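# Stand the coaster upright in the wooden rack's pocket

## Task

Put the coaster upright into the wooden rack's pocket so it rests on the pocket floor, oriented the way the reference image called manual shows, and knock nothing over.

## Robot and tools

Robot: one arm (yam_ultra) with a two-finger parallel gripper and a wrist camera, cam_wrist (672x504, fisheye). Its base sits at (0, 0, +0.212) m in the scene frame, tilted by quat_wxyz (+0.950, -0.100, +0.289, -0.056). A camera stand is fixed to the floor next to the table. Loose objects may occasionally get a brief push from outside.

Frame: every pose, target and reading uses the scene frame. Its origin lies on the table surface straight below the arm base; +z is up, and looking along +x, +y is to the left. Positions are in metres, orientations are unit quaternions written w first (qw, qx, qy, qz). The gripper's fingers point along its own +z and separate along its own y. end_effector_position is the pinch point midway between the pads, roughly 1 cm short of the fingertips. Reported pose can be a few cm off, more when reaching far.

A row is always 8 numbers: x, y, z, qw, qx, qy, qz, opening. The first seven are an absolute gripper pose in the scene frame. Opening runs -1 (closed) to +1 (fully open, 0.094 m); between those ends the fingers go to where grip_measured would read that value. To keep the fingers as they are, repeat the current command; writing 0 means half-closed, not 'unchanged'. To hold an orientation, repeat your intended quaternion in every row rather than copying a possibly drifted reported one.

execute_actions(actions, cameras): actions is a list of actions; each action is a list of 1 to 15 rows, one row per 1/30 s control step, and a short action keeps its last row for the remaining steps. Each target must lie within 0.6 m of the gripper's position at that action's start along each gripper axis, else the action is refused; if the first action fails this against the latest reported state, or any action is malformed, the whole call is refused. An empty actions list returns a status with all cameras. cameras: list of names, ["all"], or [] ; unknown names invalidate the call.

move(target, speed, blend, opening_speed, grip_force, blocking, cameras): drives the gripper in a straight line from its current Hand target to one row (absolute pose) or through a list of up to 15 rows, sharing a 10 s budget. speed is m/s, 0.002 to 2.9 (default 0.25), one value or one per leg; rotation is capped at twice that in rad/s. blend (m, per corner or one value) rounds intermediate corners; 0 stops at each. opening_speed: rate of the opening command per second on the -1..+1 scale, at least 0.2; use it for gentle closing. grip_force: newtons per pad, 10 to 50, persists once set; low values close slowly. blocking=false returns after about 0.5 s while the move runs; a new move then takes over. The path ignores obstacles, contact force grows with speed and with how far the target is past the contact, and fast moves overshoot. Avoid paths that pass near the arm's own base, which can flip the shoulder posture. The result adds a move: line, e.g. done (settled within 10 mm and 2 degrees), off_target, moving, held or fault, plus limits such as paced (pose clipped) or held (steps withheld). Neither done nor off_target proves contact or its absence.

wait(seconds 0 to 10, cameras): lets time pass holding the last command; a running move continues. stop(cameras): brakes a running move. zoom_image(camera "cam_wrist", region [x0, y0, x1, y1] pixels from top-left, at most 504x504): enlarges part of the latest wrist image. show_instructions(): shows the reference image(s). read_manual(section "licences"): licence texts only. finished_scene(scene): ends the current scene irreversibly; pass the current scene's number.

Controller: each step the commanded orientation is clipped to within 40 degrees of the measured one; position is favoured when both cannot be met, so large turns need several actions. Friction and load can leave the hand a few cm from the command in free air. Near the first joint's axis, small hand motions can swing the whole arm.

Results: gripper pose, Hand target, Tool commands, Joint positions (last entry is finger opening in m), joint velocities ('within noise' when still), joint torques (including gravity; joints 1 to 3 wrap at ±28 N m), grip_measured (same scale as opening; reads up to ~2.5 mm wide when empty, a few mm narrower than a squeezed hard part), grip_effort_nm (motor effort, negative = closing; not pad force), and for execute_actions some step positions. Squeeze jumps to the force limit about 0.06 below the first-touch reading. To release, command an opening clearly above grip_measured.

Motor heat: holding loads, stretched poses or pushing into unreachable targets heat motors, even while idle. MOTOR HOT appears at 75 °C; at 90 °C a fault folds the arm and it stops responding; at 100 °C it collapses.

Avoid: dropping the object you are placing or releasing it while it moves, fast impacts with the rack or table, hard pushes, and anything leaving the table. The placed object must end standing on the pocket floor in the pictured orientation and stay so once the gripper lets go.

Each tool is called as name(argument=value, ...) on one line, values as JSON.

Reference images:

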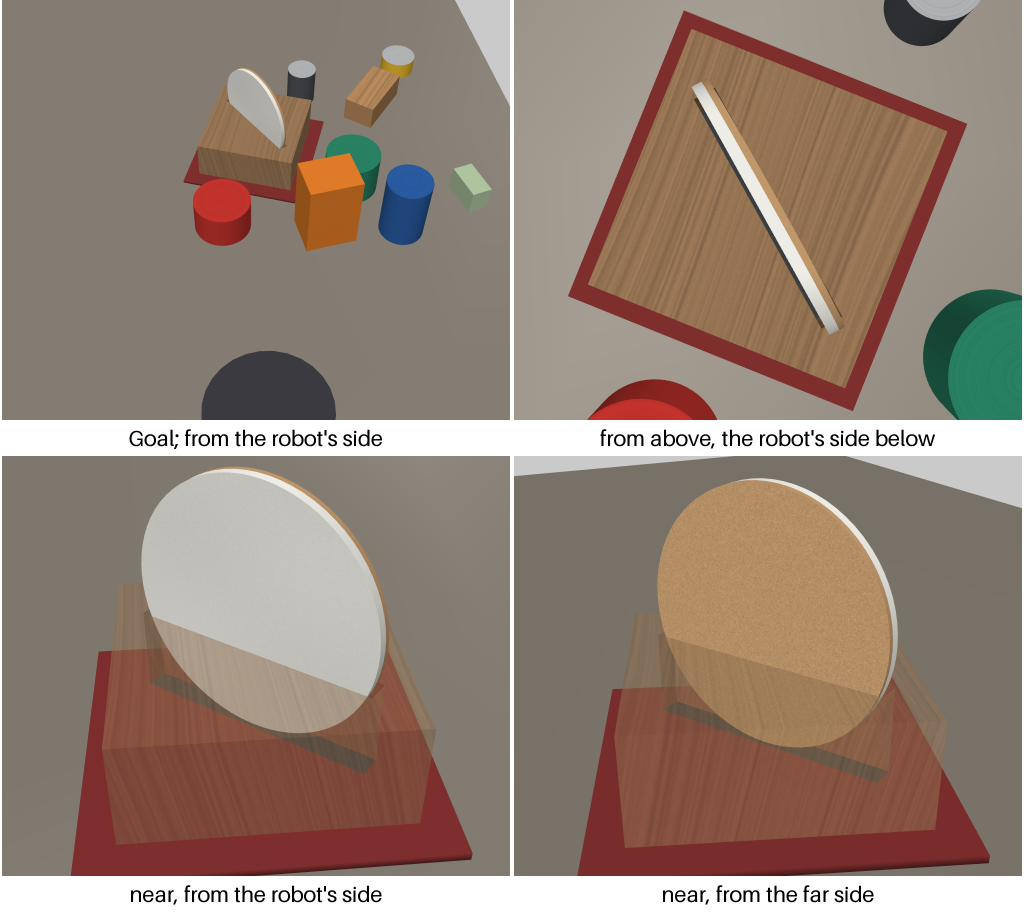

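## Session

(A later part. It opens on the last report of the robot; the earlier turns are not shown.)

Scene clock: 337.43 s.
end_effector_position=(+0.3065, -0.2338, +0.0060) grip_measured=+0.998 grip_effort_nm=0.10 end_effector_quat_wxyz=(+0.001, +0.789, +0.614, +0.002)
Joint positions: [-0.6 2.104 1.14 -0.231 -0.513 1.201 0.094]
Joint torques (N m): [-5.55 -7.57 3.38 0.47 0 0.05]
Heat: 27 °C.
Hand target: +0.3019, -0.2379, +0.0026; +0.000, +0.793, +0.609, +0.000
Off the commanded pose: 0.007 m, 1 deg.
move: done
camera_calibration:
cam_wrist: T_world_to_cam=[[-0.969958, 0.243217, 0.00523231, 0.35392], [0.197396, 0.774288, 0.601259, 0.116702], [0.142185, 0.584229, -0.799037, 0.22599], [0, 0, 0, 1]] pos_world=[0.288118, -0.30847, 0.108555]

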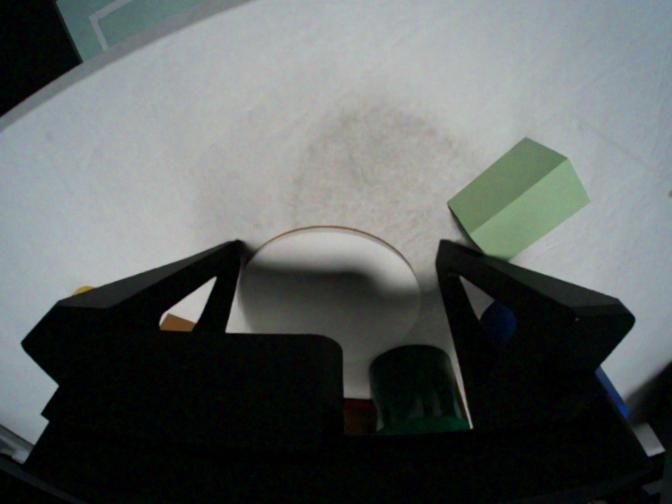

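move(target=[0.3020, -0.2380, 0.0025, 0.0, 0.7934, 0.6088, 0.0, 0.86], cameras=["cam_wrist"], speed=0.03, grip_force=30, opening_speed=0.2)

zoom_image(camera="cam_wrist", region=[200, 130, 480, 340])

Scene clock: 342.97 s.
end_effector_position=(+0.3067, -0.2340, +0.0060) grip_measured=+0.862 grip_effort_nm=-0.12 end_effector_quat_wxyz=(+0.001, +0.789, +0.615, +0.002)
Joint positions: [-0.6 2.104 1.14 -0.229 -0.513 1.201 0.087]
Joint torques (N m): [-5.53 -7.56 3.38 0.47 -0.02 0.04]
Heat: 27 °C.
Hand target: +0.3019, -0.2379, +0.0026; +0.000, +0.793, +0.609, +0.000
Off the commanded pose: 0.007 m, 1 deg.
grip_force (N): 30
move: done
camera_calibration:
cam_wrist: T_world_to_cam=[[-0.970084, 0.242732, 0.00427102, 0.354127], [0.196499, 0.774737, 0.600975, 0.117166], [0.142567, 0.583836, -0.799256, 0.225812], [0, 0, 0, 1]] pos_world=[0.288316, -0.308568, 0.108556]

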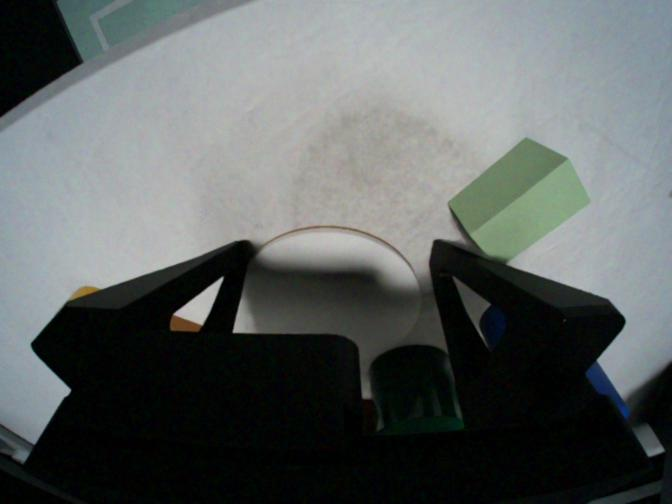

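Scaled by 1.800 from the camera's 672x504 image, which has a finer 960x720 frame.

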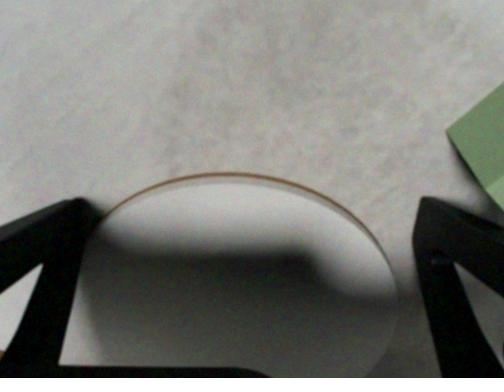

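move(target=[[0.3020, -0.2380, 0.014, 0.0, 0.7934, 0.6088, 0.0, 1.0], [0.3130, -0.2400, 0.014, 0.0, 0.7934, 0.6088, 0.0, 1.0], [0.3040, -0.2380, 0.009, 0.0, 0.7934, 0.6088, 0.0, 1.0]], cameras=["cam_wrist"], speed=[0.1, 0.1, 0.08])

zoom_image(camera="cam_wrist", region=[200, 130, 480, 340])

Scene clock: 356.73 s.
end_effector_position=(+0.3073, -0.2344, +0.0079) grip_measured=+0.998 grip_effort_nm=0.10 end_effector_quat_wxyz=(-0.003, +0.790, +0.613, +0.001)
Joint positions: [-0.602 2.104 1.154 -0.255 -0.515 1.196 0.094]
Joint torques (N m): [-5.79 -9.03 2.52 0.5 -0.03 0.03]
Heat: 27 °C.
Hand target: +0.3040, -0.2380, +0.0090; +0.000, +0.793, +0.609, +0.000
Off the commanded pose: 0.005 m, 1 deg.
grip_force (N): 30
move: done
camera_calibration:
cam_wrist: T_world_to_cam=[[-0.969252, 0.24576, 0.0123501, 0.355234], [0.203184, 0.771005, 0.603546, 0.113269], [0.138805, 0.587497, -0.797233, 0.229539], [0, 0, 0, 1]] pos_world=[0.289435, -0.309486, 0.110246]

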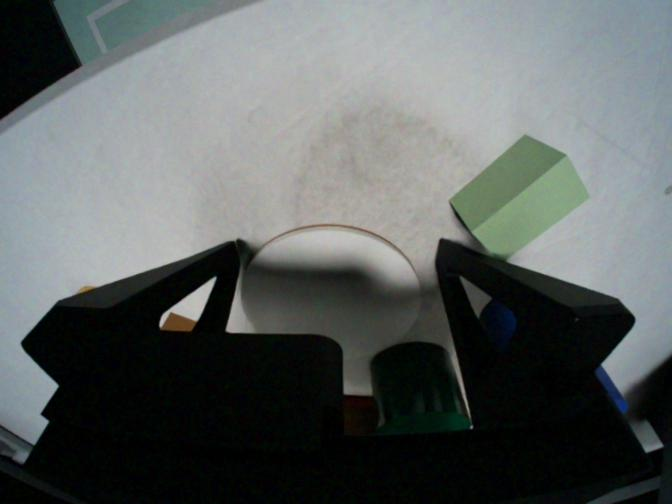

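Scaled by 1.800 from the camera's 672x504 image, which has a finer 960x720 frame.

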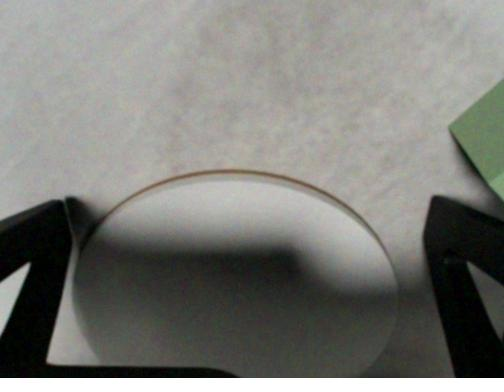

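move(target=[0.3105, -0.2355, 0.009, 0.0, 0.7934, 0.6088, 0.0, 1.0], cameras=["cam_wrist"], speed=0.08)

zoom_image(camera="cam_wrist", region=[200, 130, 480, 340])

Scene clock: 362.70 s.
end_effector_position=(+0.3074, -0.2345, +0.0079) grip_measured=+0.998 grip_effort_nm=0.10 end_effector_quat_wxyz=(-0.003, +0.793, +0.609, +0.001)
Joint positions: [-0.602 2.104 1.154 -0.255 -0.515 1.207 0.094]
Joint torques (N m): [-4.66 -9.32 3.77 0.35 0.04 0.05]
Heat: 27 °C.
Hand target: +0.3105, -0.2355, +0.0090; +0.000, +0.793, +0.609, +0.000
Off the commanded pose: 0.003 m, 0 deg.
grip_force (N): 30
move: done
camera_calibration:
cam_wrist: T_world_to_cam=[[-0.966527, 0.256274, 0.0121773, 0.35689], [0.211462, 0.768846, 0.603457, 0.110239], [0.145288, 0.585833, -0.797303, 0.227162], [0, 0, 0, 1]] pos_world=[0.288628, -0.309297, 0.110246]

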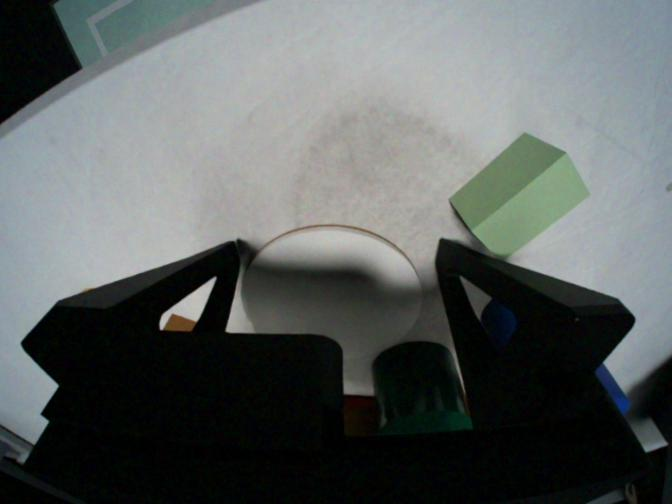

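Scaled by 1.800 from the camera's 672x504 image, which has a finer 960x720 frame.

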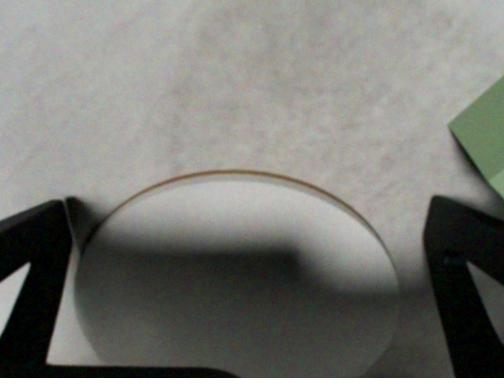

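move(target=[0.316, -0.232, 0.010, 0.0, 0.7934, 0.6088, 0.0, 1.0], cameras=["cam_wrist"], speed=0.08)

zoom_image(camera="cam_wrist", region=[200, 130, 480, 340])

Scene clock: 372.07 s.
end_effector_position=(+0.3094, -0.2299, +0.0057) grip_measured=+0.998 grip_effort_nm=0.10 end_effector_quat_wxyz=(-0.006, +0.794, +0.608, +0.002)
Joint positions: [-0.59 2.104 1.154 -0.255 -0.515 1.221 0.094]
Joint torques (N m): [-4.63 -10.14 4.37 0.26 0.08 0.04]
Heat: 27 °C.
Hand target: +0.3160, -0.2321, +0.0100; +0.000, +0.793, +0.609, +0.000
Off the commanded pose: 0.008 m, 1 deg.
grip_force (N): 30
move: done
camera_calibration:
cam_wrist: T_world_to_cam=[[-0.965607, 0.259514, 0.0159755, 0.358154], [0.215363, 0.763876, 0.608369, 0.105213], [0.145677, 0.590886, -0.793494, 0.223403], [0, 0, 0, 1]] pos_world=[0.290632, -0.305321, 0.107539]

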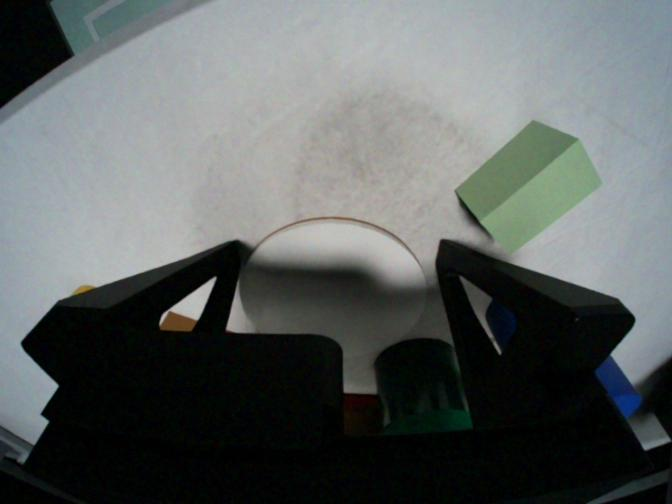

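Scaled by 1.800 from the camera's 672x504 image, which has a finer 960x720 frame.

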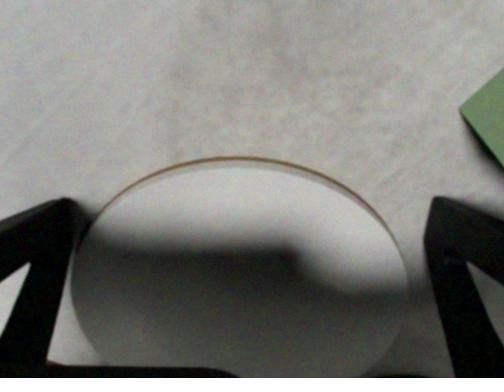

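move(target=[[0.312, -0.2325, 0.035, 0.0, 0.7934, 0.6088, 0.0, 1.0], [0.317, -0.2335, 0.012, 0.0, 0.7934, 0.6088, 0.0, 1.0]], cameras=["cam_wrist"], speed=0.1)

zoom_image(camera="cam_wrist", region=[200, 130, 480, 340])

Scene clock: 377.33 s.
end_effector_position=(+0.3154, -0.2287, +0.0152) grip_measured=+0.998 grip_effort_nm=0.10 end_effector_quat_wxyz=(-0.004, +0.793, +0.609, +0.003)
Joint positions: [-0.592 2.074 1.16 -0.286 -0.516 1.217 0.094]
Joint torques (N m): [-4.74 -7.83 4.75 0.47 0.09 0.07]
Heat: 27 °C.
Hand target: +0.3169, -0.2334, +0.0121; +0.000, +0.793, +0.609, +0.000
Off the commanded pose: 0.006 m, 1 deg.
grip_force (N): 30
move: done
camera_calibration:
cam_wrist: T_world_to_cam=[[-0.96683, 0.255186, 0.0109554, 0.362982], [0.209127, 0.766238, 0.607573, 0.0997589], [0.14665, 0.589711, -0.794188, 0.228829], [0, 0, 0, 1]] pos_world=[0.296522, -0.30401, 0.117146]

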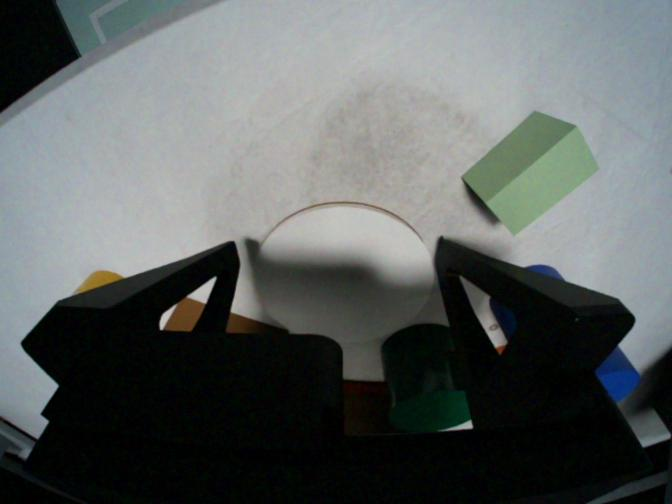

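Scaled by 1.800 from the camera's 672x504 image, which has a finer 960x720 frame.

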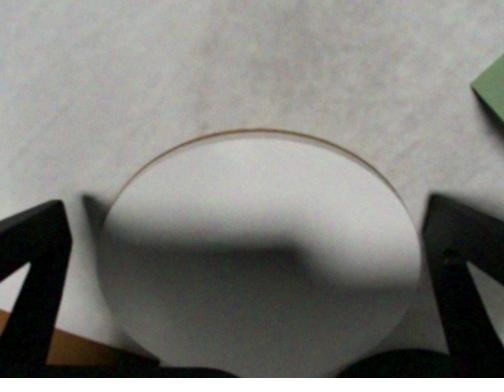

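move(target=[0.319, -0.2345, 0.001, 0.0, 0.7934, 0.6088, 0.0, 1.0], cameras=["cam_wrist"], speed=0.06)

zoom_image(camera="cam_wrist", region=[200, 130, 480, 340])

Scene clock: 381.73 s.
end_effector_position=(+0.3181, -0.2303, +0.0089) grip_measured=+0.998 grip_effort_nm=0.09 end_effector_quat_wxyz=(-0.003, +0.795, +0.607, +0.004)
Joint positions: [-0.584 2.096 1.176 -0.272 -0.513 1.233 0.094]
Joint torques (N m): [-4.23 -6.99 4.81 0.57 0.15 0.02]
Heat: 27 °C.
Hand target: +0.3189, -0.2343, +0.0013; +0.000, +0.793, +0.609, +0.000
Off the commanded pose: 0.009 m, 1 deg.
grip_force (N): 30
move: done
camera_calibration:
cam_wrist: T_world_to_cam=[[-0.965291, 0.261034, 0.00858271, 0.366922], [0.212439, 0.765625, 0.607197, 0.103109], [0.151928, 0.587946, -0.794505, 0.222283], [0, 0, 0, 1]] pos_world=[0.298512, -0.305413, 0.110848]

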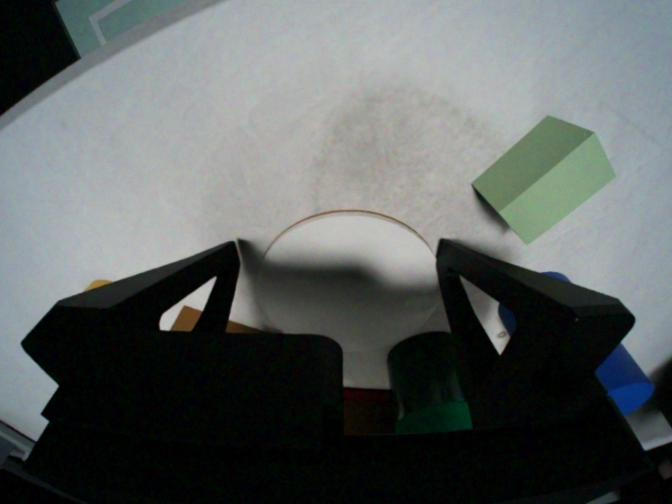

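Scaled by 1.800 from the camera's 672x504 image, which has a finer 960x720 frame.

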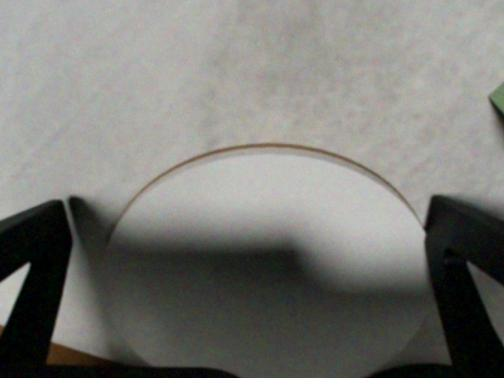

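move(target=[[0.314, -0.236, 0.020, 0.0, 0.7934, 0.6088, 0.0, 1.0], [0.304, -0.251, 0.018, 0.0, 0.7934, 0.6088, 0.0, 1.0]], cameras=["cam_wrist"], speed=0.1, blend=[0.005, 0])

zoom_image(camera="cam_wrist", region=[200, 130, 480, 340])

Scene clock: 389.33 s.
end_effector_position=(+0.3082, -0.2458, +0.0184) grip_measured=+0.998 grip_effort_nm=0.09 end_effector_quat_wxyz=(+0.004, +0.789, +0.614, +0.002)
Joint positions: [-0.635 2.096 1.176 -0.286 -0.524 1.167 0.094]
Joint torques (N m): [-6.22 -7.86 4.78 0.27 -0.09 -0.09]
Heat: 27 °C.
Hand target: +0.3040, -0.2510, +0.0181; +0.000, +0.793, +0.609, +0.000
Off the commanded pose: 0.007 m, 1 deg.
grip_force (N): 30
move: done
camera_calibration:
cam_wrist: T_world_to_cam=[[-0.969718, 0.244224, 0.00115095, 0.358695], [0.196472, 0.777299, 0.597666, 0.119192], [0.14507, 0.579794, -0.801744, 0.240613], [0, 0, 0, 1]] pos_world=[0.289509, -0.319755, 0.12126]

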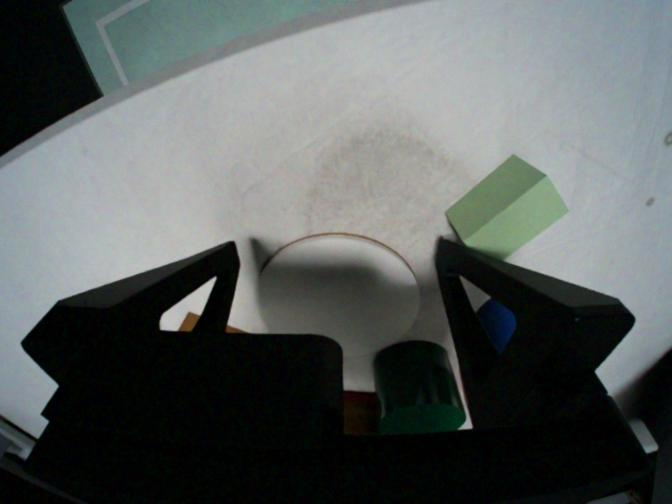

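Scaled by 1.800 from the camera's 672x504 image, which has a finer 960x720 frame.

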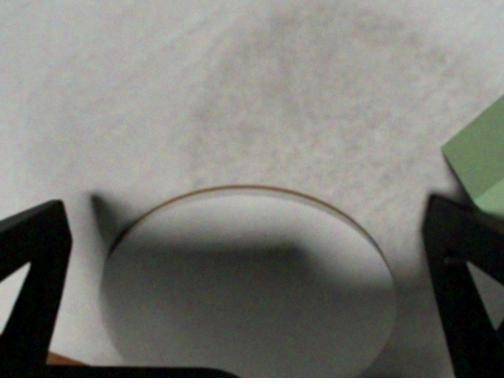

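move(target=[0.299, -0.245, 0.018, 0.0, 0.8434, 0.5373, 0.0, 1.0], cameras=["cam_wrist"], speed=0.12)

zoom_image(camera="cam_wrist", region=[200, 130, 480, 340])

Scene clock: 403.63 s.
end_effector_position=(+0.3023, -0.2424, +0.0166) grip_measured=+0.998 grip_effort_nm=0.09 end_effector_quat_wxyz=(-0.003, +0.839, +0.544, +0.000)
Joint positions: [-0.635 2.096 1.16 -0.285 -0.524 1.332 0.094]
Joint torques (N m): [-5.87 -9.09 2.5 0.45 -0.05 0.06]
Heat: 26 °C.
Hand target: +0.2990, -0.2450, +0.0180; +0.000, +0.843, +0.537, +0.000
Off the commanded pose: 0.004 m, 1 deg.
grip_force (N): 30
move: done
camera_calibration:
cam_wrist: T_world_to_cam=[[-0.913195, 0.407315, 0.0130177, 0.37437], [0.332598, 0.726461, 0.60136, 0.0652924], [0.235486, 0.553488, -0.798872, 0.204392], [0, 0, 0, 1]] pos_world=[0.272025, -0.313048, 0.119146]

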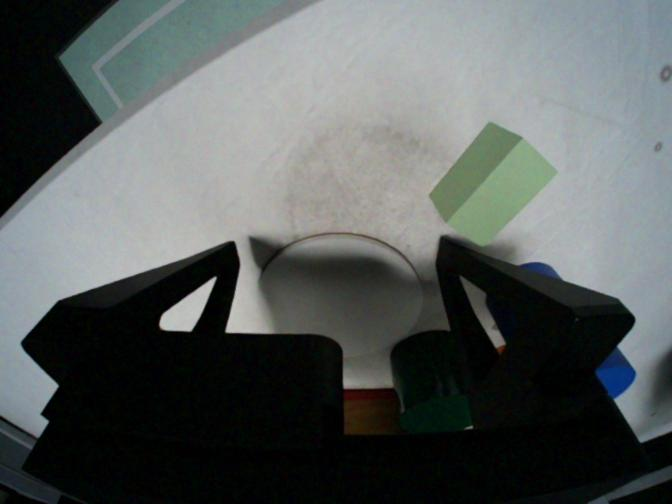

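Scaled by 1.800 from the camera's 672x504 image, which has a finer 960x720 frame.

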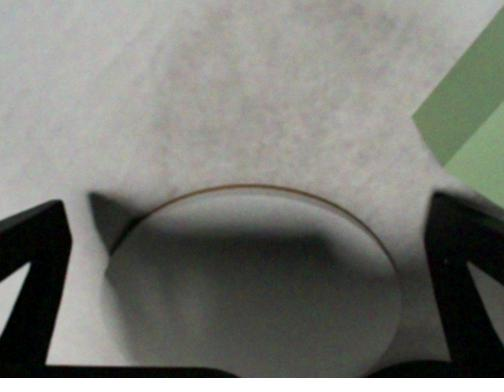

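move(target=[0.3035, -0.2375, 0.006, 0.0, 0.8434, 0.5373, 0.0, 1.0], cameras=["cam_wrist"], speed=0.06)

zoom_image(camera="cam_wrist", region=[200, 130, 480, 340])

Scene clock: 409.50 s.
end_effector_position=(+0.3113, -0.2376, +0.0114) grip_measured=+0.998 grip_effort_nm=0.09 end_effector_quat_wxyz=(+0.005, +0.840, +0.543, +0.007)
Joint positions: [-0.61 2.096 1.153 -0.243 -0.524 1.371 0.094]
Joint torques (N m): [-4.79 -7.98 2.48 0.47 0.1 0.08]
Heat: 26 °C.
Hand target: +0.3034, -0.2373, +0.0062; +0.000, +0.843, +0.537, +0.000
Off the commanded pose: 0.009 m, 1 deg.
grip_force (N): 30
move: done
camera_calibration:
cam_wrist: T_world_to_cam=[[-0.912564, 0.408869, -0.00725335, 0.38117], [0.321535, 0.728376, 0.605048, 0.0658432], [0.252668, 0.549813, -0.796156, 0.18921], [0, 0, 0, 1]] pos_world=[0.278864, -0.307837, 0.113567]

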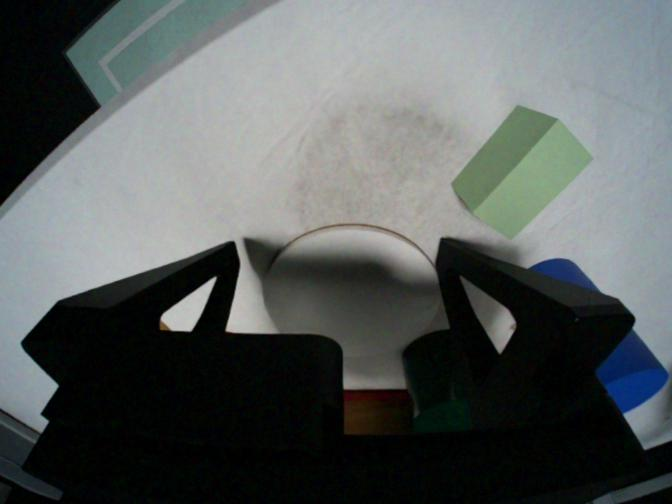

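Scaled by 1.800 from the camera's 672x504 image, which has a finer 960x720 frame.

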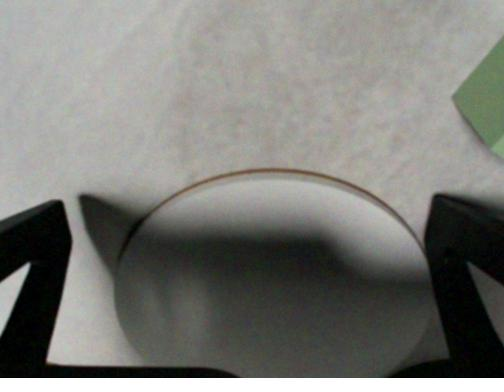

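move(target=[[0.289, -0.2375, 0.008, 0.0, 0.8434, 0.5373, 0.0, 1.0], [0.301, -0.2265, 0.006, 0.0, 0.8434, 0.5373, 0.0, 1.0], [0.311, -0.2375, 0.008, 0.0, 0.8434, 0.5373, 0.0, 1.0], [0.301, -0.2465, 0.006, 0.0, 0.8434, 0.5373, 0.0, 1.0], [0.293, -0.2375, 0.008, 0.0, 0.8434, 0.5373, 0.0, 1.0], [0.301, -0.2305, 0.006, 0.0, 0.8434, 0.5373, 0.0, 1.0], [0.307, -0.2375, 0.008, 0.0, 0.8434, 0.5373, 0.0, 1.0], [0.301, -0.2425, 0.006, 0.0, 0.8434, 0.5373, 0.0, 1.0], [0.297, -0.2375, 0.006, 0.0, 0.8434, 0.5373, 0.0, 1.0], [0.301, -0.2375, 0.006, 0.0, 0.8434, 0.5373, 0.0, 1.0]], cameras=["cam_wrist"], speed=0.12, blend=[0.003, 0.003, 0.003, 0.003, 0.003, 0.003, 0.003, 0.003, 0.002, 0])

zoom_image(camera="cam_wrist", region=[200, 130, 480, 340])

Scene clock: 420.90 s.
end_effector_position=(+0.3069, -0.2348, +0.0081) grip_measured=+0.998 grip_effort_nm=0.09 end_effector_quat_wxyz=(+0.003, +0.840, +0.543, +0.006)
Joint positions: [-0.606 2.099 1.135 -0.226 -0.521 1.374 0.094]
Joint torques (N m): [-5.48 -8.14 3.22 0.37 0.05 0.01]
Heat: 26 °C.
Hand target: +0.3011, -0.2374, +0.0061; +0.000, +0.843, +0.537, +0.000
Off the commanded pose: 0.007 m, 1 deg.
grip_force (N): 30
move: done
camera_calibration:
cam_wrist: T_world_to_cam=[[-0.912547, 0.408966, -0.00227016, 0.375973], [0.324557, 0.727556, 0.604421, 0.0661165], [0.24884, 0.550826, -0.796662, 0.187495], [0, 0, 0, 1]] pos_world=[0.274978, -0.305141, 0.110262]

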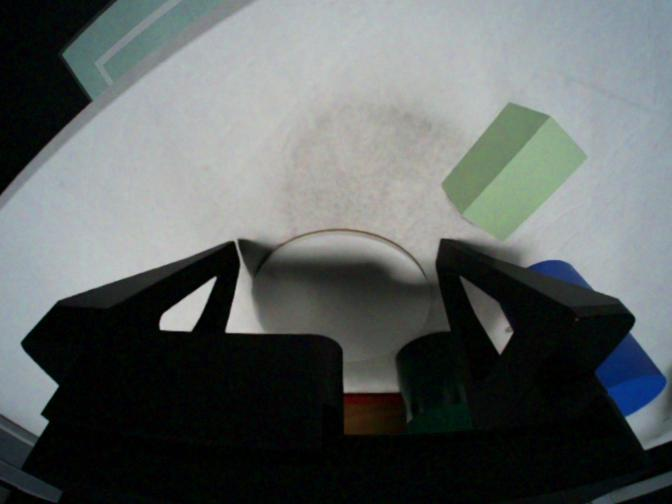

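Scaled by 1.800 from the camera's 672x504 image, which has a finer 960x720 frame.

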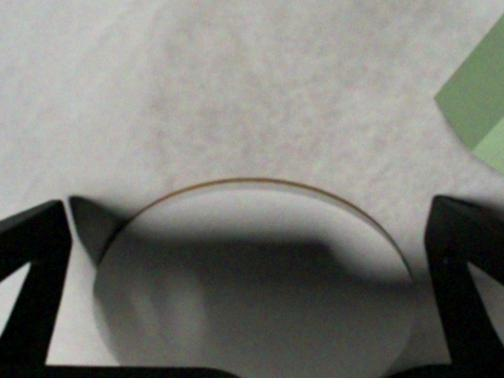

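move(target=[0.301, -0.2375, -0.001, 0.0, 0.8434, 0.5373, 0.0, 1.0], cameras=["cam_wrist"], speed=0.04)

zoom_image(camera="cam_wrist", region=[200, 130, 480, 340])

Scene clock: 425.63 s.
end_effector_position=(+0.3048, -0.2354, +0.0049) grip_measured=+0.998 grip_effort_nm=0.09 end_effector_quat_wxyz=(+0.002, +0.841, +0.541, +0.005)
Joint positions: [-0.606 2.11 1.135 -0.218 -0.521 1.378 0.094]
Joint torques (N m): [-4.68 -7.34 3.49 0.5 0.09 0.07]
Heat: 26 °C.
Hand target: +0.3009, -0.2373, -0.0009; +0.000, +0.843, +0.537, +0.000
Off the commanded pose: 0.007 m, 1 deg.
grip_force (N): 30
move: done
camera_calibration:
cam_wrist: T_world_to_cam=[[-0.910361, 0.413814, 0.000365713, 0.374723], [0.329721, 0.724828, 0.604904, 0.0668874], [0.250053, 0.550801, -0.796299, 0.185554], [0, 0, 0, 1]] pos_world=[0.272681, -0.305751, 0.107159]

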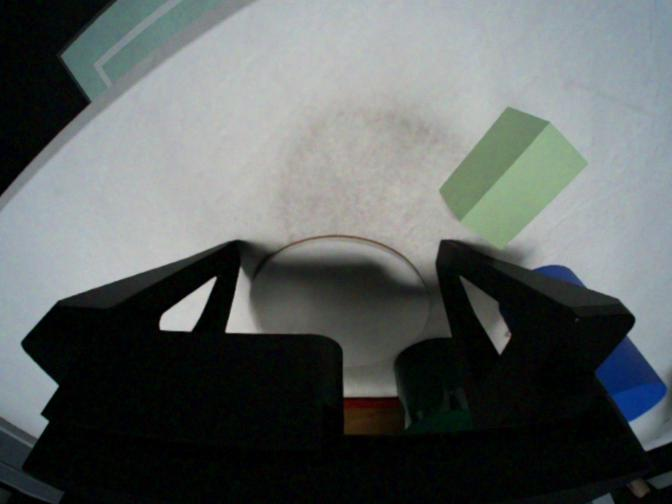

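Scaled by 1.800 from the camera's 672x504 image, which has a finer 960x720 frame.

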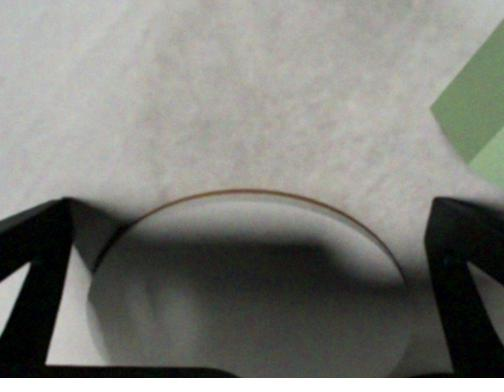

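move(target=[0.3015, -0.2375, -0.0055, 0.0, 0.8434, 0.5373, 0.0, 1.0], cameras=["cam_wrist"], speed=0.03)

zoom_image(camera="cam_wrist", region=[200, 130, 480, 340])

Scene clock: 428.57 s.
end_effector_position=(+0.3047, -0.2356, +0.0047) grip_measured=+0.998 grip_effort_nm=0.09 end_effector_quat_wxyz=(+0.002, +0.843, +0.538, +0.005)
Joint positions: [-0.606 2.11 1.135 -0.217 -0.52 1.384 0.094]
Joint torques (N m): [-4.15 -6.46 3.88 0.61 0.11 0.07]
Heat: 26 °C.
Hand target: +0.3014, -0.2372, -0.0051; +0.000, +0.843, +0.537, +0.000
Off the commanded pose: 0.011 m, 1 deg.
grip_force (N): 30
move: off_target
camera_calibration:
cam_wrist: T_world_to_cam=[[-0.907714, 0.419589, 0.000261075, 0.375279], [0.334446, 0.723144, 0.604325, 0.0653658], [0.253379, 0.548642, -0.796738, 0.183949], [0, 0, 0, 1]] pos_world=[0.272176, -0.305654, 0.106959]

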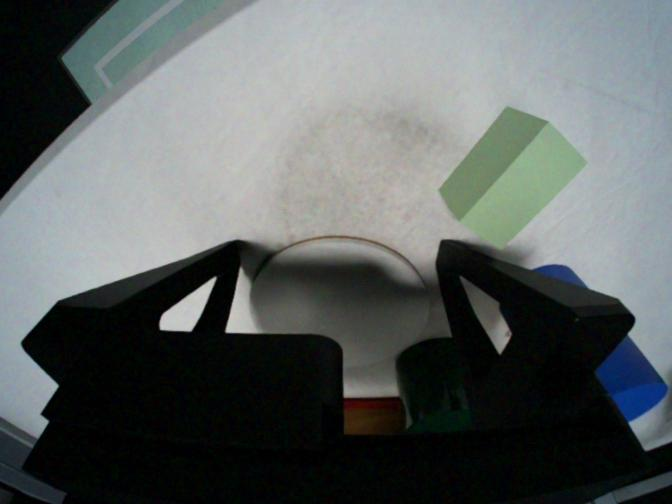

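Scaled by 1.800 from the camera's 672x504 image, which has a finer 960x720 frame.

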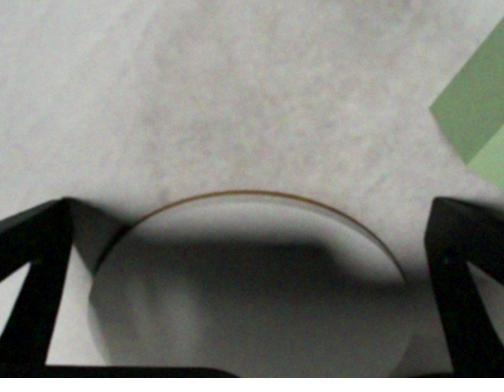

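move(target=[0.302, -0.2375, -0.010, 0.0, 0.8434, 0.5373, 0.0, 1.0], speed=0.03)

Scene clock: 431.20 s.
end_effector_position=(+0.3046, -0.2362, +0.0042) grip_measured=+0.998 grip_effort_nm=0.09 end_effector_quat_wxyz=(+0.001, +0.845, +0.534, +0.004)
Joint positions: [-0.606 2.114 1.139 -0.22 -0.519 1.392 0.094]
Joint torques (N m): [-3.63 -5.75 3.96 0.73 0.13 0.07]
Heat: 26 °C.
Hand target: +0.3016, -0.2370, -0.0093; +0.000, +0.843, +0.537, +0.000
Off the commanded pose: 0.015 m, 1 deg.
grip_force (N): 30
move: off_target

execute_actions(actions=[])

zoom_image(camera="cam_wrist", region=[210, 190, 470, 385])

Scene clock: 435.13 s.
end_effector_position=(+0.3046, -0.2362, +0.0042) grip_measured=+0.998 grip_effort_nm=0.09 end_effector_quat_wxyz=(+0.001, +0.845, +0.534, +0.004)
Joint positions: [-0.606 2.114 1.139 -0.22 -0.519 1.392 0.094]
Joint velocities: within noise
Joint torques (N m): [-3.67 -5.74 3.89 0.74 0.12 0.05]
Heat: 26 °C.
Hand target: +0.3016, -0.2370, -0.0093; +0.000, +0.843, +0.537, +0.000
Tool commands: gripper/opening=+1.0
Off the commanded pose: 0.015 m, 1 deg.
grip_force (N): 30
camera_calibration:
cam_wrist: T_world_to_cam=[[-0.903941, 0.427653, 0.00211419, 0.376156], [0.342081, 0.720081, 0.603709, 0.0629809], [0.256655, 0.54644, -0.797202, 0.182356], [0, 0, 0, 1]] pos_world=[0.271676, -0.305862, 0.106557]

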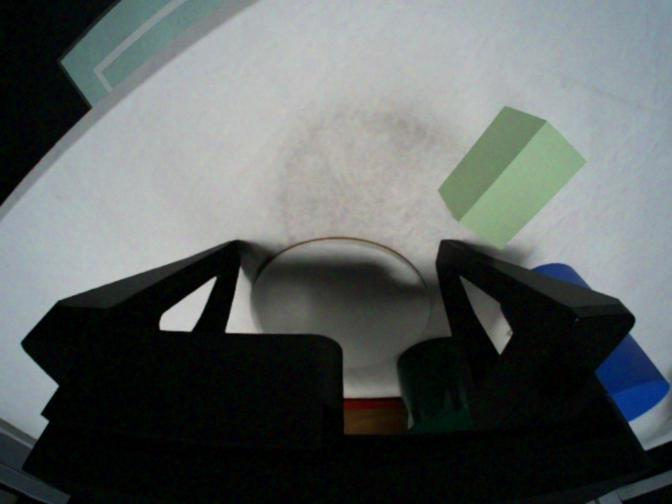

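Scaled by 1.938 from the camera's 672x504 image, which has a finer 960x720 frame.

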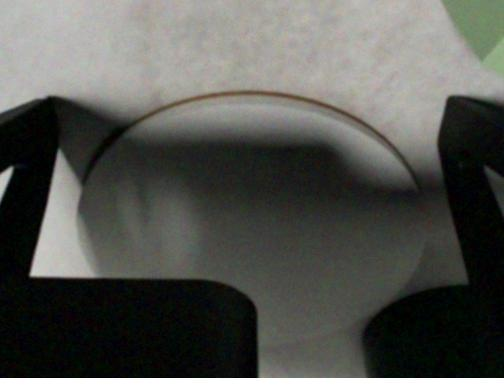

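move(target=[[0.302, -0.2375, -0.001, 0.0, 0.8434, 0.5373, 0.0, 1.0], [0.3085, -0.2185, -0.001, 0.0, 0.8434, 0.5373, 0.0, 1.0]], cameras=["cam_wrist"], speed=0.05)

zoom_image(camera="cam_wrist", region=[210, 190, 470, 385])

Scene clock: 442.70 s.
end_effector_position=(+0.3052, -0.2339, +0.0043) grip_measured=+0.998 grip_effort_nm=0.09 end_effector_quat_wxyz=(+0.013, +0.843, +0.537, -0.016)
Joint positions: [-0.581 2.091 1.119 -0.202 -0.464 1.414 0.094]
Joint torques (N m): [-2.73 -9.25 1.55 0.53 -0.35 0.14]
Heat: 26 °C.
Hand target: +0.3082, -0.2187, -0.0008; -0.001, +0.843, +0.537, +0.000
Off the commanded pose: 0.017 m, 2 deg.
grip_force (N): 30
move: off_target
camera_calibration:
cam_wrist: T_world_to_cam=[[-0.90678, 0.421585, 0.00402879, 0.375101], [0.349516, 0.746355, 0.566386, 0.0652885], [0.235773, 0.514995, -0.82413, 0.180137], [0, 0, 0, 1]] pos_world=[0.274843, -0.299635, 0.109966]

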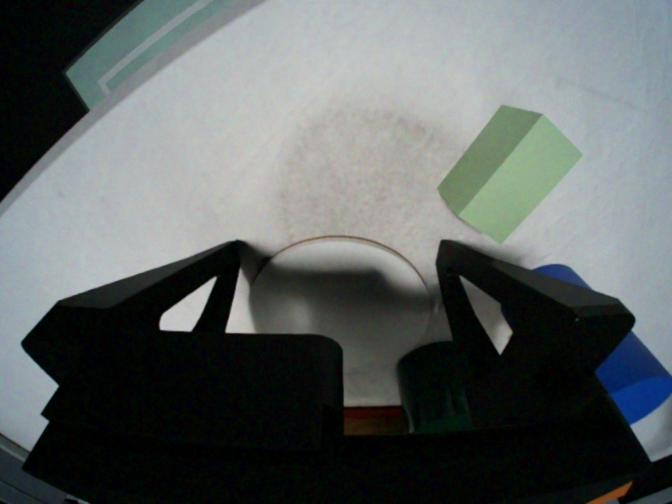

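Scaled by 1.938 from the camera's 672x504 image, which has a finer 960x720 frame.

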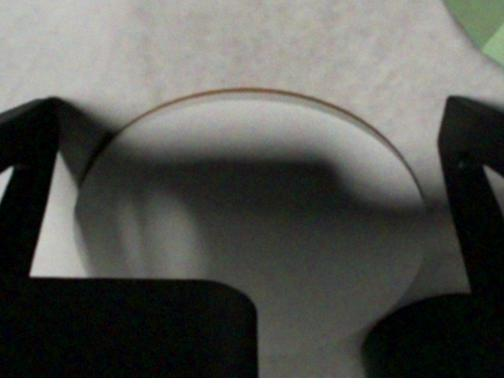

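move(target=[0.3065, -0.2225, 0.008, 0.0, 0.8434, 0.5373, 0.0, 1.0], cameras=["cam_wrist"], speed=0.05)

zoom_image(camera="cam_wrist", region=[210, 190, 470, 385])

Scene clock: 445.77 s.
end_effector_position=(+0.3057, -0.2324, +0.0048) grip_measured=+0.998 grip_effort_nm=0.09 end_effector_quat_wxyz=(+0.011, +0.842, +0.539, -0.013)
Joint positions: [-0.581 2.088 1.116 -0.203 -0.471 1.408 0.094]
Joint torques (N m): [-4.51 -10.48 1.81 0.28 -0.38 0.02]
Heat: 26 °C.
Hand target: +0.3065, -0.2227, +0.0078; +0.000, +0.843, +0.537, +0.000
Off the commanded pose: 0.010 m, 2 deg.
grip_force (N): 30
move: done
camera_calibration:
cam_wrist: T_world_to_cam=[[-0.909221, 0.416303, 0.00308153, 0.374545], [0.343077, 0.74506, 0.572, 0.0652794], [0.235829, 0.521132, -0.820248, 0.181116], [0, 0, 0, 1]] pos_world=[0.275436, -0.298947, 0.110066]

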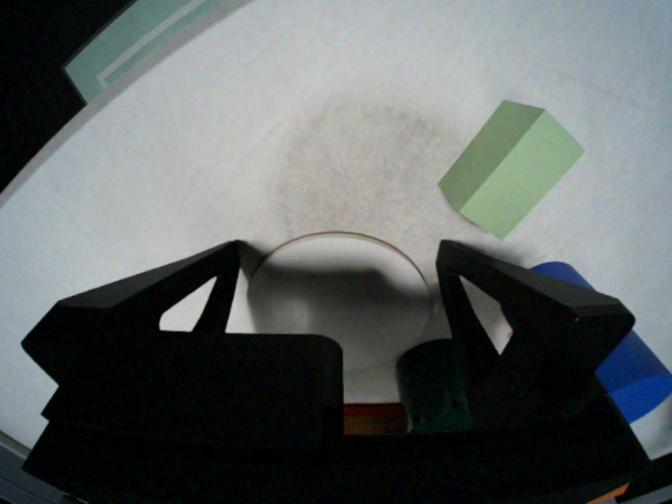

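Scaled by 1.938 from the camera's 672x504 image, which has a finer 960x720 frame.

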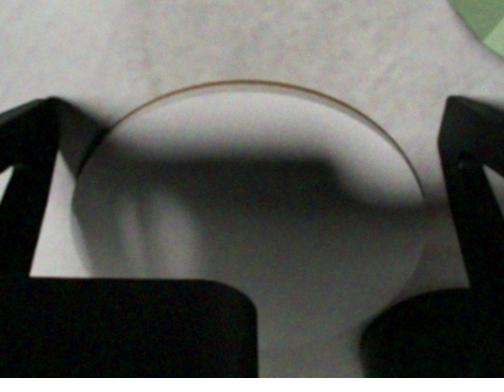

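move(target=[0.306, -0.2245, 0.016, 0.0, 0.8434, 0.5373, 0.0, 1.0], speed=0.05)

Scene clock: 452.27 s.
end_effector_position=(+0.3061, -0.2234, +0.0076) grip_measured=+0.998 grip_effort_nm=0.09 end_effector_quat_wxyz=(-0.003, +0.842, +0.539, -0.001)
Joint positions: [-0.581 2.076 1.111 -0.229 -0.504 1.401 0.094]
Joint torques (N m): [-5.78 -11 2.28 0.26 -0.05 -0.06]
Heat: 27 °C.
Hand target: +0.3059, -0.2245, +0.0157; +0.000, +0.843, +0.537, +0.000
Off the commanded pose: 0.008 m, 0 deg.
grip_force (N): 30
move: done

execute_actions(actions=[])

zoom_image(camera="cam_wrist", region=[210, 190, 470, 385])

Scene clock: 454.63 s.
end_effector_position=(+0.3061, -0.2233, +0.0076) grip_measured=+0.998 grip_effort_nm=0.09 end_effector_quat_wxyz=(-0.003, +0.842, +0.539, +0.000)
Joint positions: [-0.581 2.076 1.111 -0.229 -0.505 1.4 0.094]
Joint velocities: within noise
Joint torques (N m): [-5.78 -11 2.26 0.24 -0.06 -0.05]
Heat: 27 °C.
Hand target: +0.3059, -0.2245, +0.0157; +0.000, +0.843, +0.537, +0.000
Tool commands: gripper/opening=+1.0
Off the commanded pose: 0.008 m, 0 deg.
grip_force (N): 30
camera_calibration:
cam_wrist: T_world_to_cam=[[-0.908714, 0.417172, 0.0143804, 0.370929], [0.34118, 0.722453, 0.60138, 0.0520508], [0.24049, 0.551389, -0.798834, 0.183744], [0, 0, 0, 1]] pos_world=[0.275121, -0.293659, 0.110144]

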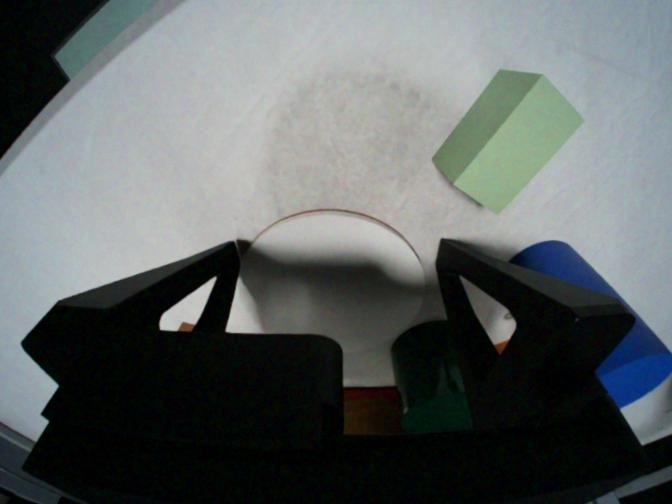

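Scaled by 1.938 from the camera's 672x504 image, which has a finer 960x720 frame.

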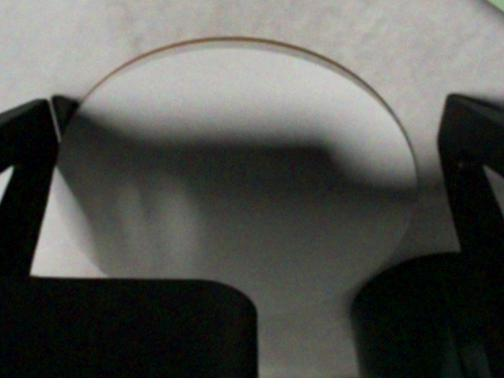

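move(target=[[0.289, -0.2331, 0.014, -0.0176, 0.8432, 0.5372, -0.0112, 1.0], [0.3003, -0.2221, 0.012, -0.0176, 0.8432, 0.5372, -0.0112, 1.0], [0.310, -0.2331, 0.014, -0.0176, 0.8432, 0.5372, -0.0112, 1.0], [0.3003, -0.2421, 0.012, -0.0176, 0.8432, 0.5372, -0.0112, 1.0], [0.2923, -0.2331, 0.014, -0.0176, 0.8432, 0.5372, -0.0112, 1.0], [0.3003, -0.2261, 0.012, -0.0176, 0.8432, 0.5372, -0.0112, 1.0], [0.3063, -0.2331, 0.013, -0.0176, 0.8432, 0.5372, -0.0112, 1.0], [0.3003, -0.2381, 0.012, -0.0176, 0.8432, 0.5372, -0.0112, 1.0], [0.2963, -0.2331, 0.011, -0.0176, 0.8432, 0.5372, -0.0112, 1.0], [0.3003, -0.2331, 0.0105, -0.0176, 0.8432, 0.5372, -0.0112, 1.0]], cameras=["cam_wrist"], speed=0.12, blend=[0.003, 0.003, 0.003, 0.003, 0.003, 0.003, 0.003, 0.003, 0.002, 0])

zoom_image(camera="cam_wrist", region=[210, 190, 470, 385])

Scene clock: 526.17 s.
end_effector_position=(+0.3063, -0.2306, +0.0138) grip_measured=+0.998 grip_effort_nm=0.09 end_effector_quat_wxyz=(-0.014, +0.839, +0.543, -0.006)
Joint positions: [-0.602 2.087 1.165 -0.311 -0.509 1.355 0.094]
Joint torques (N m): [-5.27 -7.86 3.43 0.33 0.05 0.01]
Heat: 28 °C.
Hand target: +0.3003, -0.2330, +0.0106; -0.018, +0.843, +0.537, -0.011
Off the commanded pose: 0.007 m, 1 deg.
grip_force (N): 30
move: done
camera_calibration:
cam_wrist: T_world_to_cam=[[-0.912265, 0.407775, 0.0386343, 0.372731], [0.346857, 0.718909, 0.602378, 0.050926], [0.21786, 0.562929, -0.797275, 0.202303], [0, 0, 0, 1]] pos_world=[0.278291, -0.302484, 0.116215]

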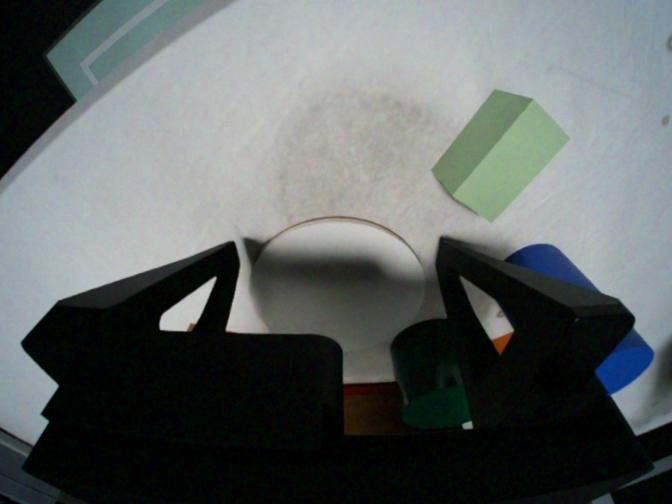

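Scaled by 1.938 from the camera's 672x504 image, which has a finer 960x720 frame.

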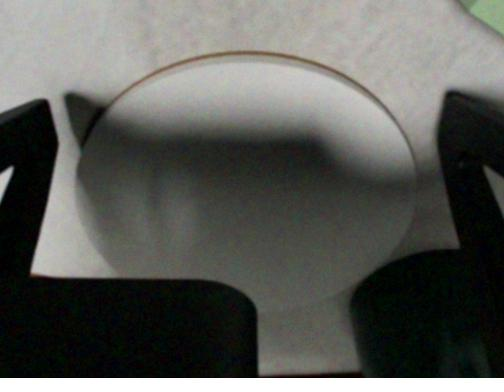

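move(target=[[0.287, -0.2403, 0.012, -0.0176, 0.8432, 0.5372, -0.0112, 1.0], [0.2969, -0.2303, 0.010, -0.0176, 0.8432, 0.5372, -0.0112, 1.0], [0.3049, -0.2403, 0.008, -0.0176, 0.8432, 0.5372, -0.0112, 1.0], [0.2969, -0.2473, 0.006, -0.0176, 0.8432, 0.5372, -0.0112, 1.0], [0.2909, -0.2403, 0.005, -0.0176, 0.8432, 0.5372, -0.0112, 1.0], [0.2969, -0.2353, 0.004, -0.0176, 0.8432, 0.5372, -0.0112, 1.0], [0.3009, -0.2403, 0.003, -0.0176, 0.8432, 0.5372, -0.0112, 1.0], [0.2969, -0.2403, 0.0025, -0.0176, 0.8432, 0.5372, -0.0112, 1.0]], cameras=["cam_wrist"], speed=0.1, blend=[0.003, 0.003, 0.003, 0.003, 0.003, 0.003, 0.002, 0])

zoom_image(camera="cam_wrist", region=[210, 190, 470, 385])

Scene clock: 535.07 s.
end_effector_position=(+0.3010, -0.2367, +0.0069) grip_measured=+0.998 grip_effort_nm=0.09 end_effector_quat_wxyz=(-0.016, +0.840, +0.542, -0.008)
Joint positions: [-0.611 2.123 1.179 -0.3 -0.511 1.346 0.094]
Joint torques (N m): [-5.33 -7.53 3.75 0.4 0.03 0.02]
Heat: 28 °C.
Hand target: +0.2968, -0.2402, +0.0026; -0.018, +0.843, +0.537, -0.011
Off the commanded pose: 0.007 m, 1 deg.
grip_force (N): 30
move: done
camera_calibration:
cam_wrist: T_world_to_cam=[[-0.910472, 0.411203, 0.0441984, 0.370944], [0.352681, 0.716161, 0.602271, 0.0589133], [0.216002, 0.563938, -0.797068, 0.202097], [0, 0, 0, 1]] pos_world=[0.273303, -0.308694, 0.109208]

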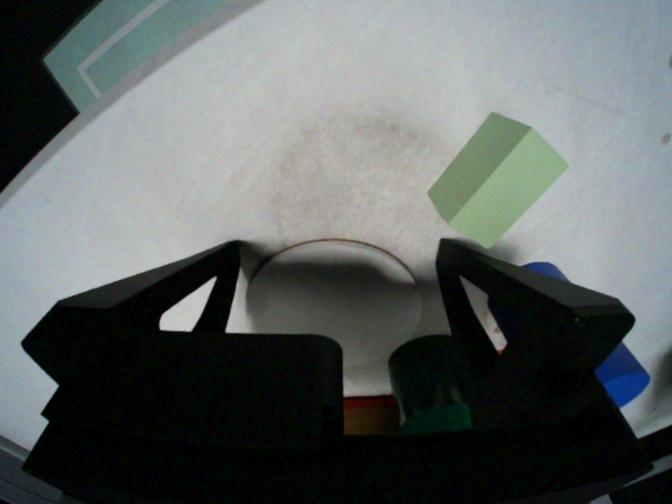

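Scaled by 1.938 from the camera's 672x504 image, which has a finer 960x720 frame.

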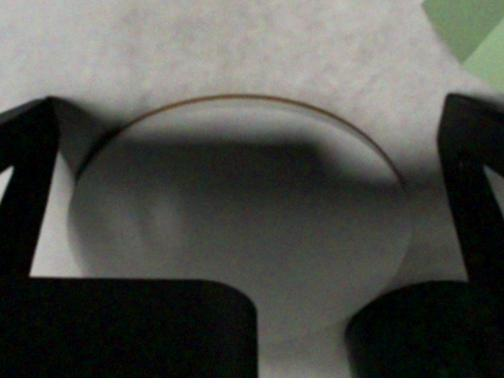

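move(target=[0.2985, -0.2410, -0.0010, -0.0176, 0.8432, 0.5372, -0.0112, 1.0], cameras=["cam_wrist"], speed=0.04)

zoom_image(camera="cam_wrist", region=[210, 190, 470, 385])

Scene clock: 539.57 s.
end_effector_position=(+0.2990, -0.2366, +0.0048) grip_measured=+0.998 grip_effort_nm=0.09 end_effector_quat_wxyz=(-0.018, +0.842, +0.539, -0.008)
Joint positions: [-0.611 2.13 1.179 -0.299 -0.511 1.349 0.094]
Joint torques (N m): [-4.88 -7.15 4.74 0.4 0.06 0.04]
Heat: 28 °C.
Hand target: +0.2984, -0.2408, -0.0009; -0.018, +0.843, +0.537, -0.011
Off the commanded pose: 0.007 m, 0 deg.
grip_force (N): 30
move: done
camera_calibration:
cam_wrist: T_world_to_cam=[[-0.907979, 0.416179, 0.048669, 0.369564], [0.358849, 0.712373, 0.603119, 0.0581291], [0.216335, 0.565084, -0.796165, 0.201022], [0, 0, 0, 1]] pos_world=[0.271209, -0.308809, 0.107002]

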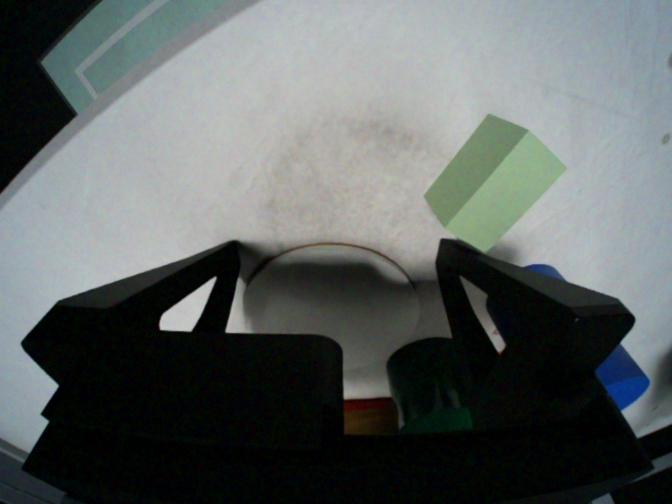

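Scaled by 1.938 from the camera's 672x504 image, which has a finer 960x720 frame.

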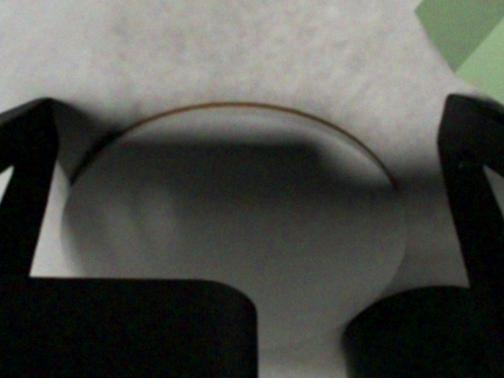

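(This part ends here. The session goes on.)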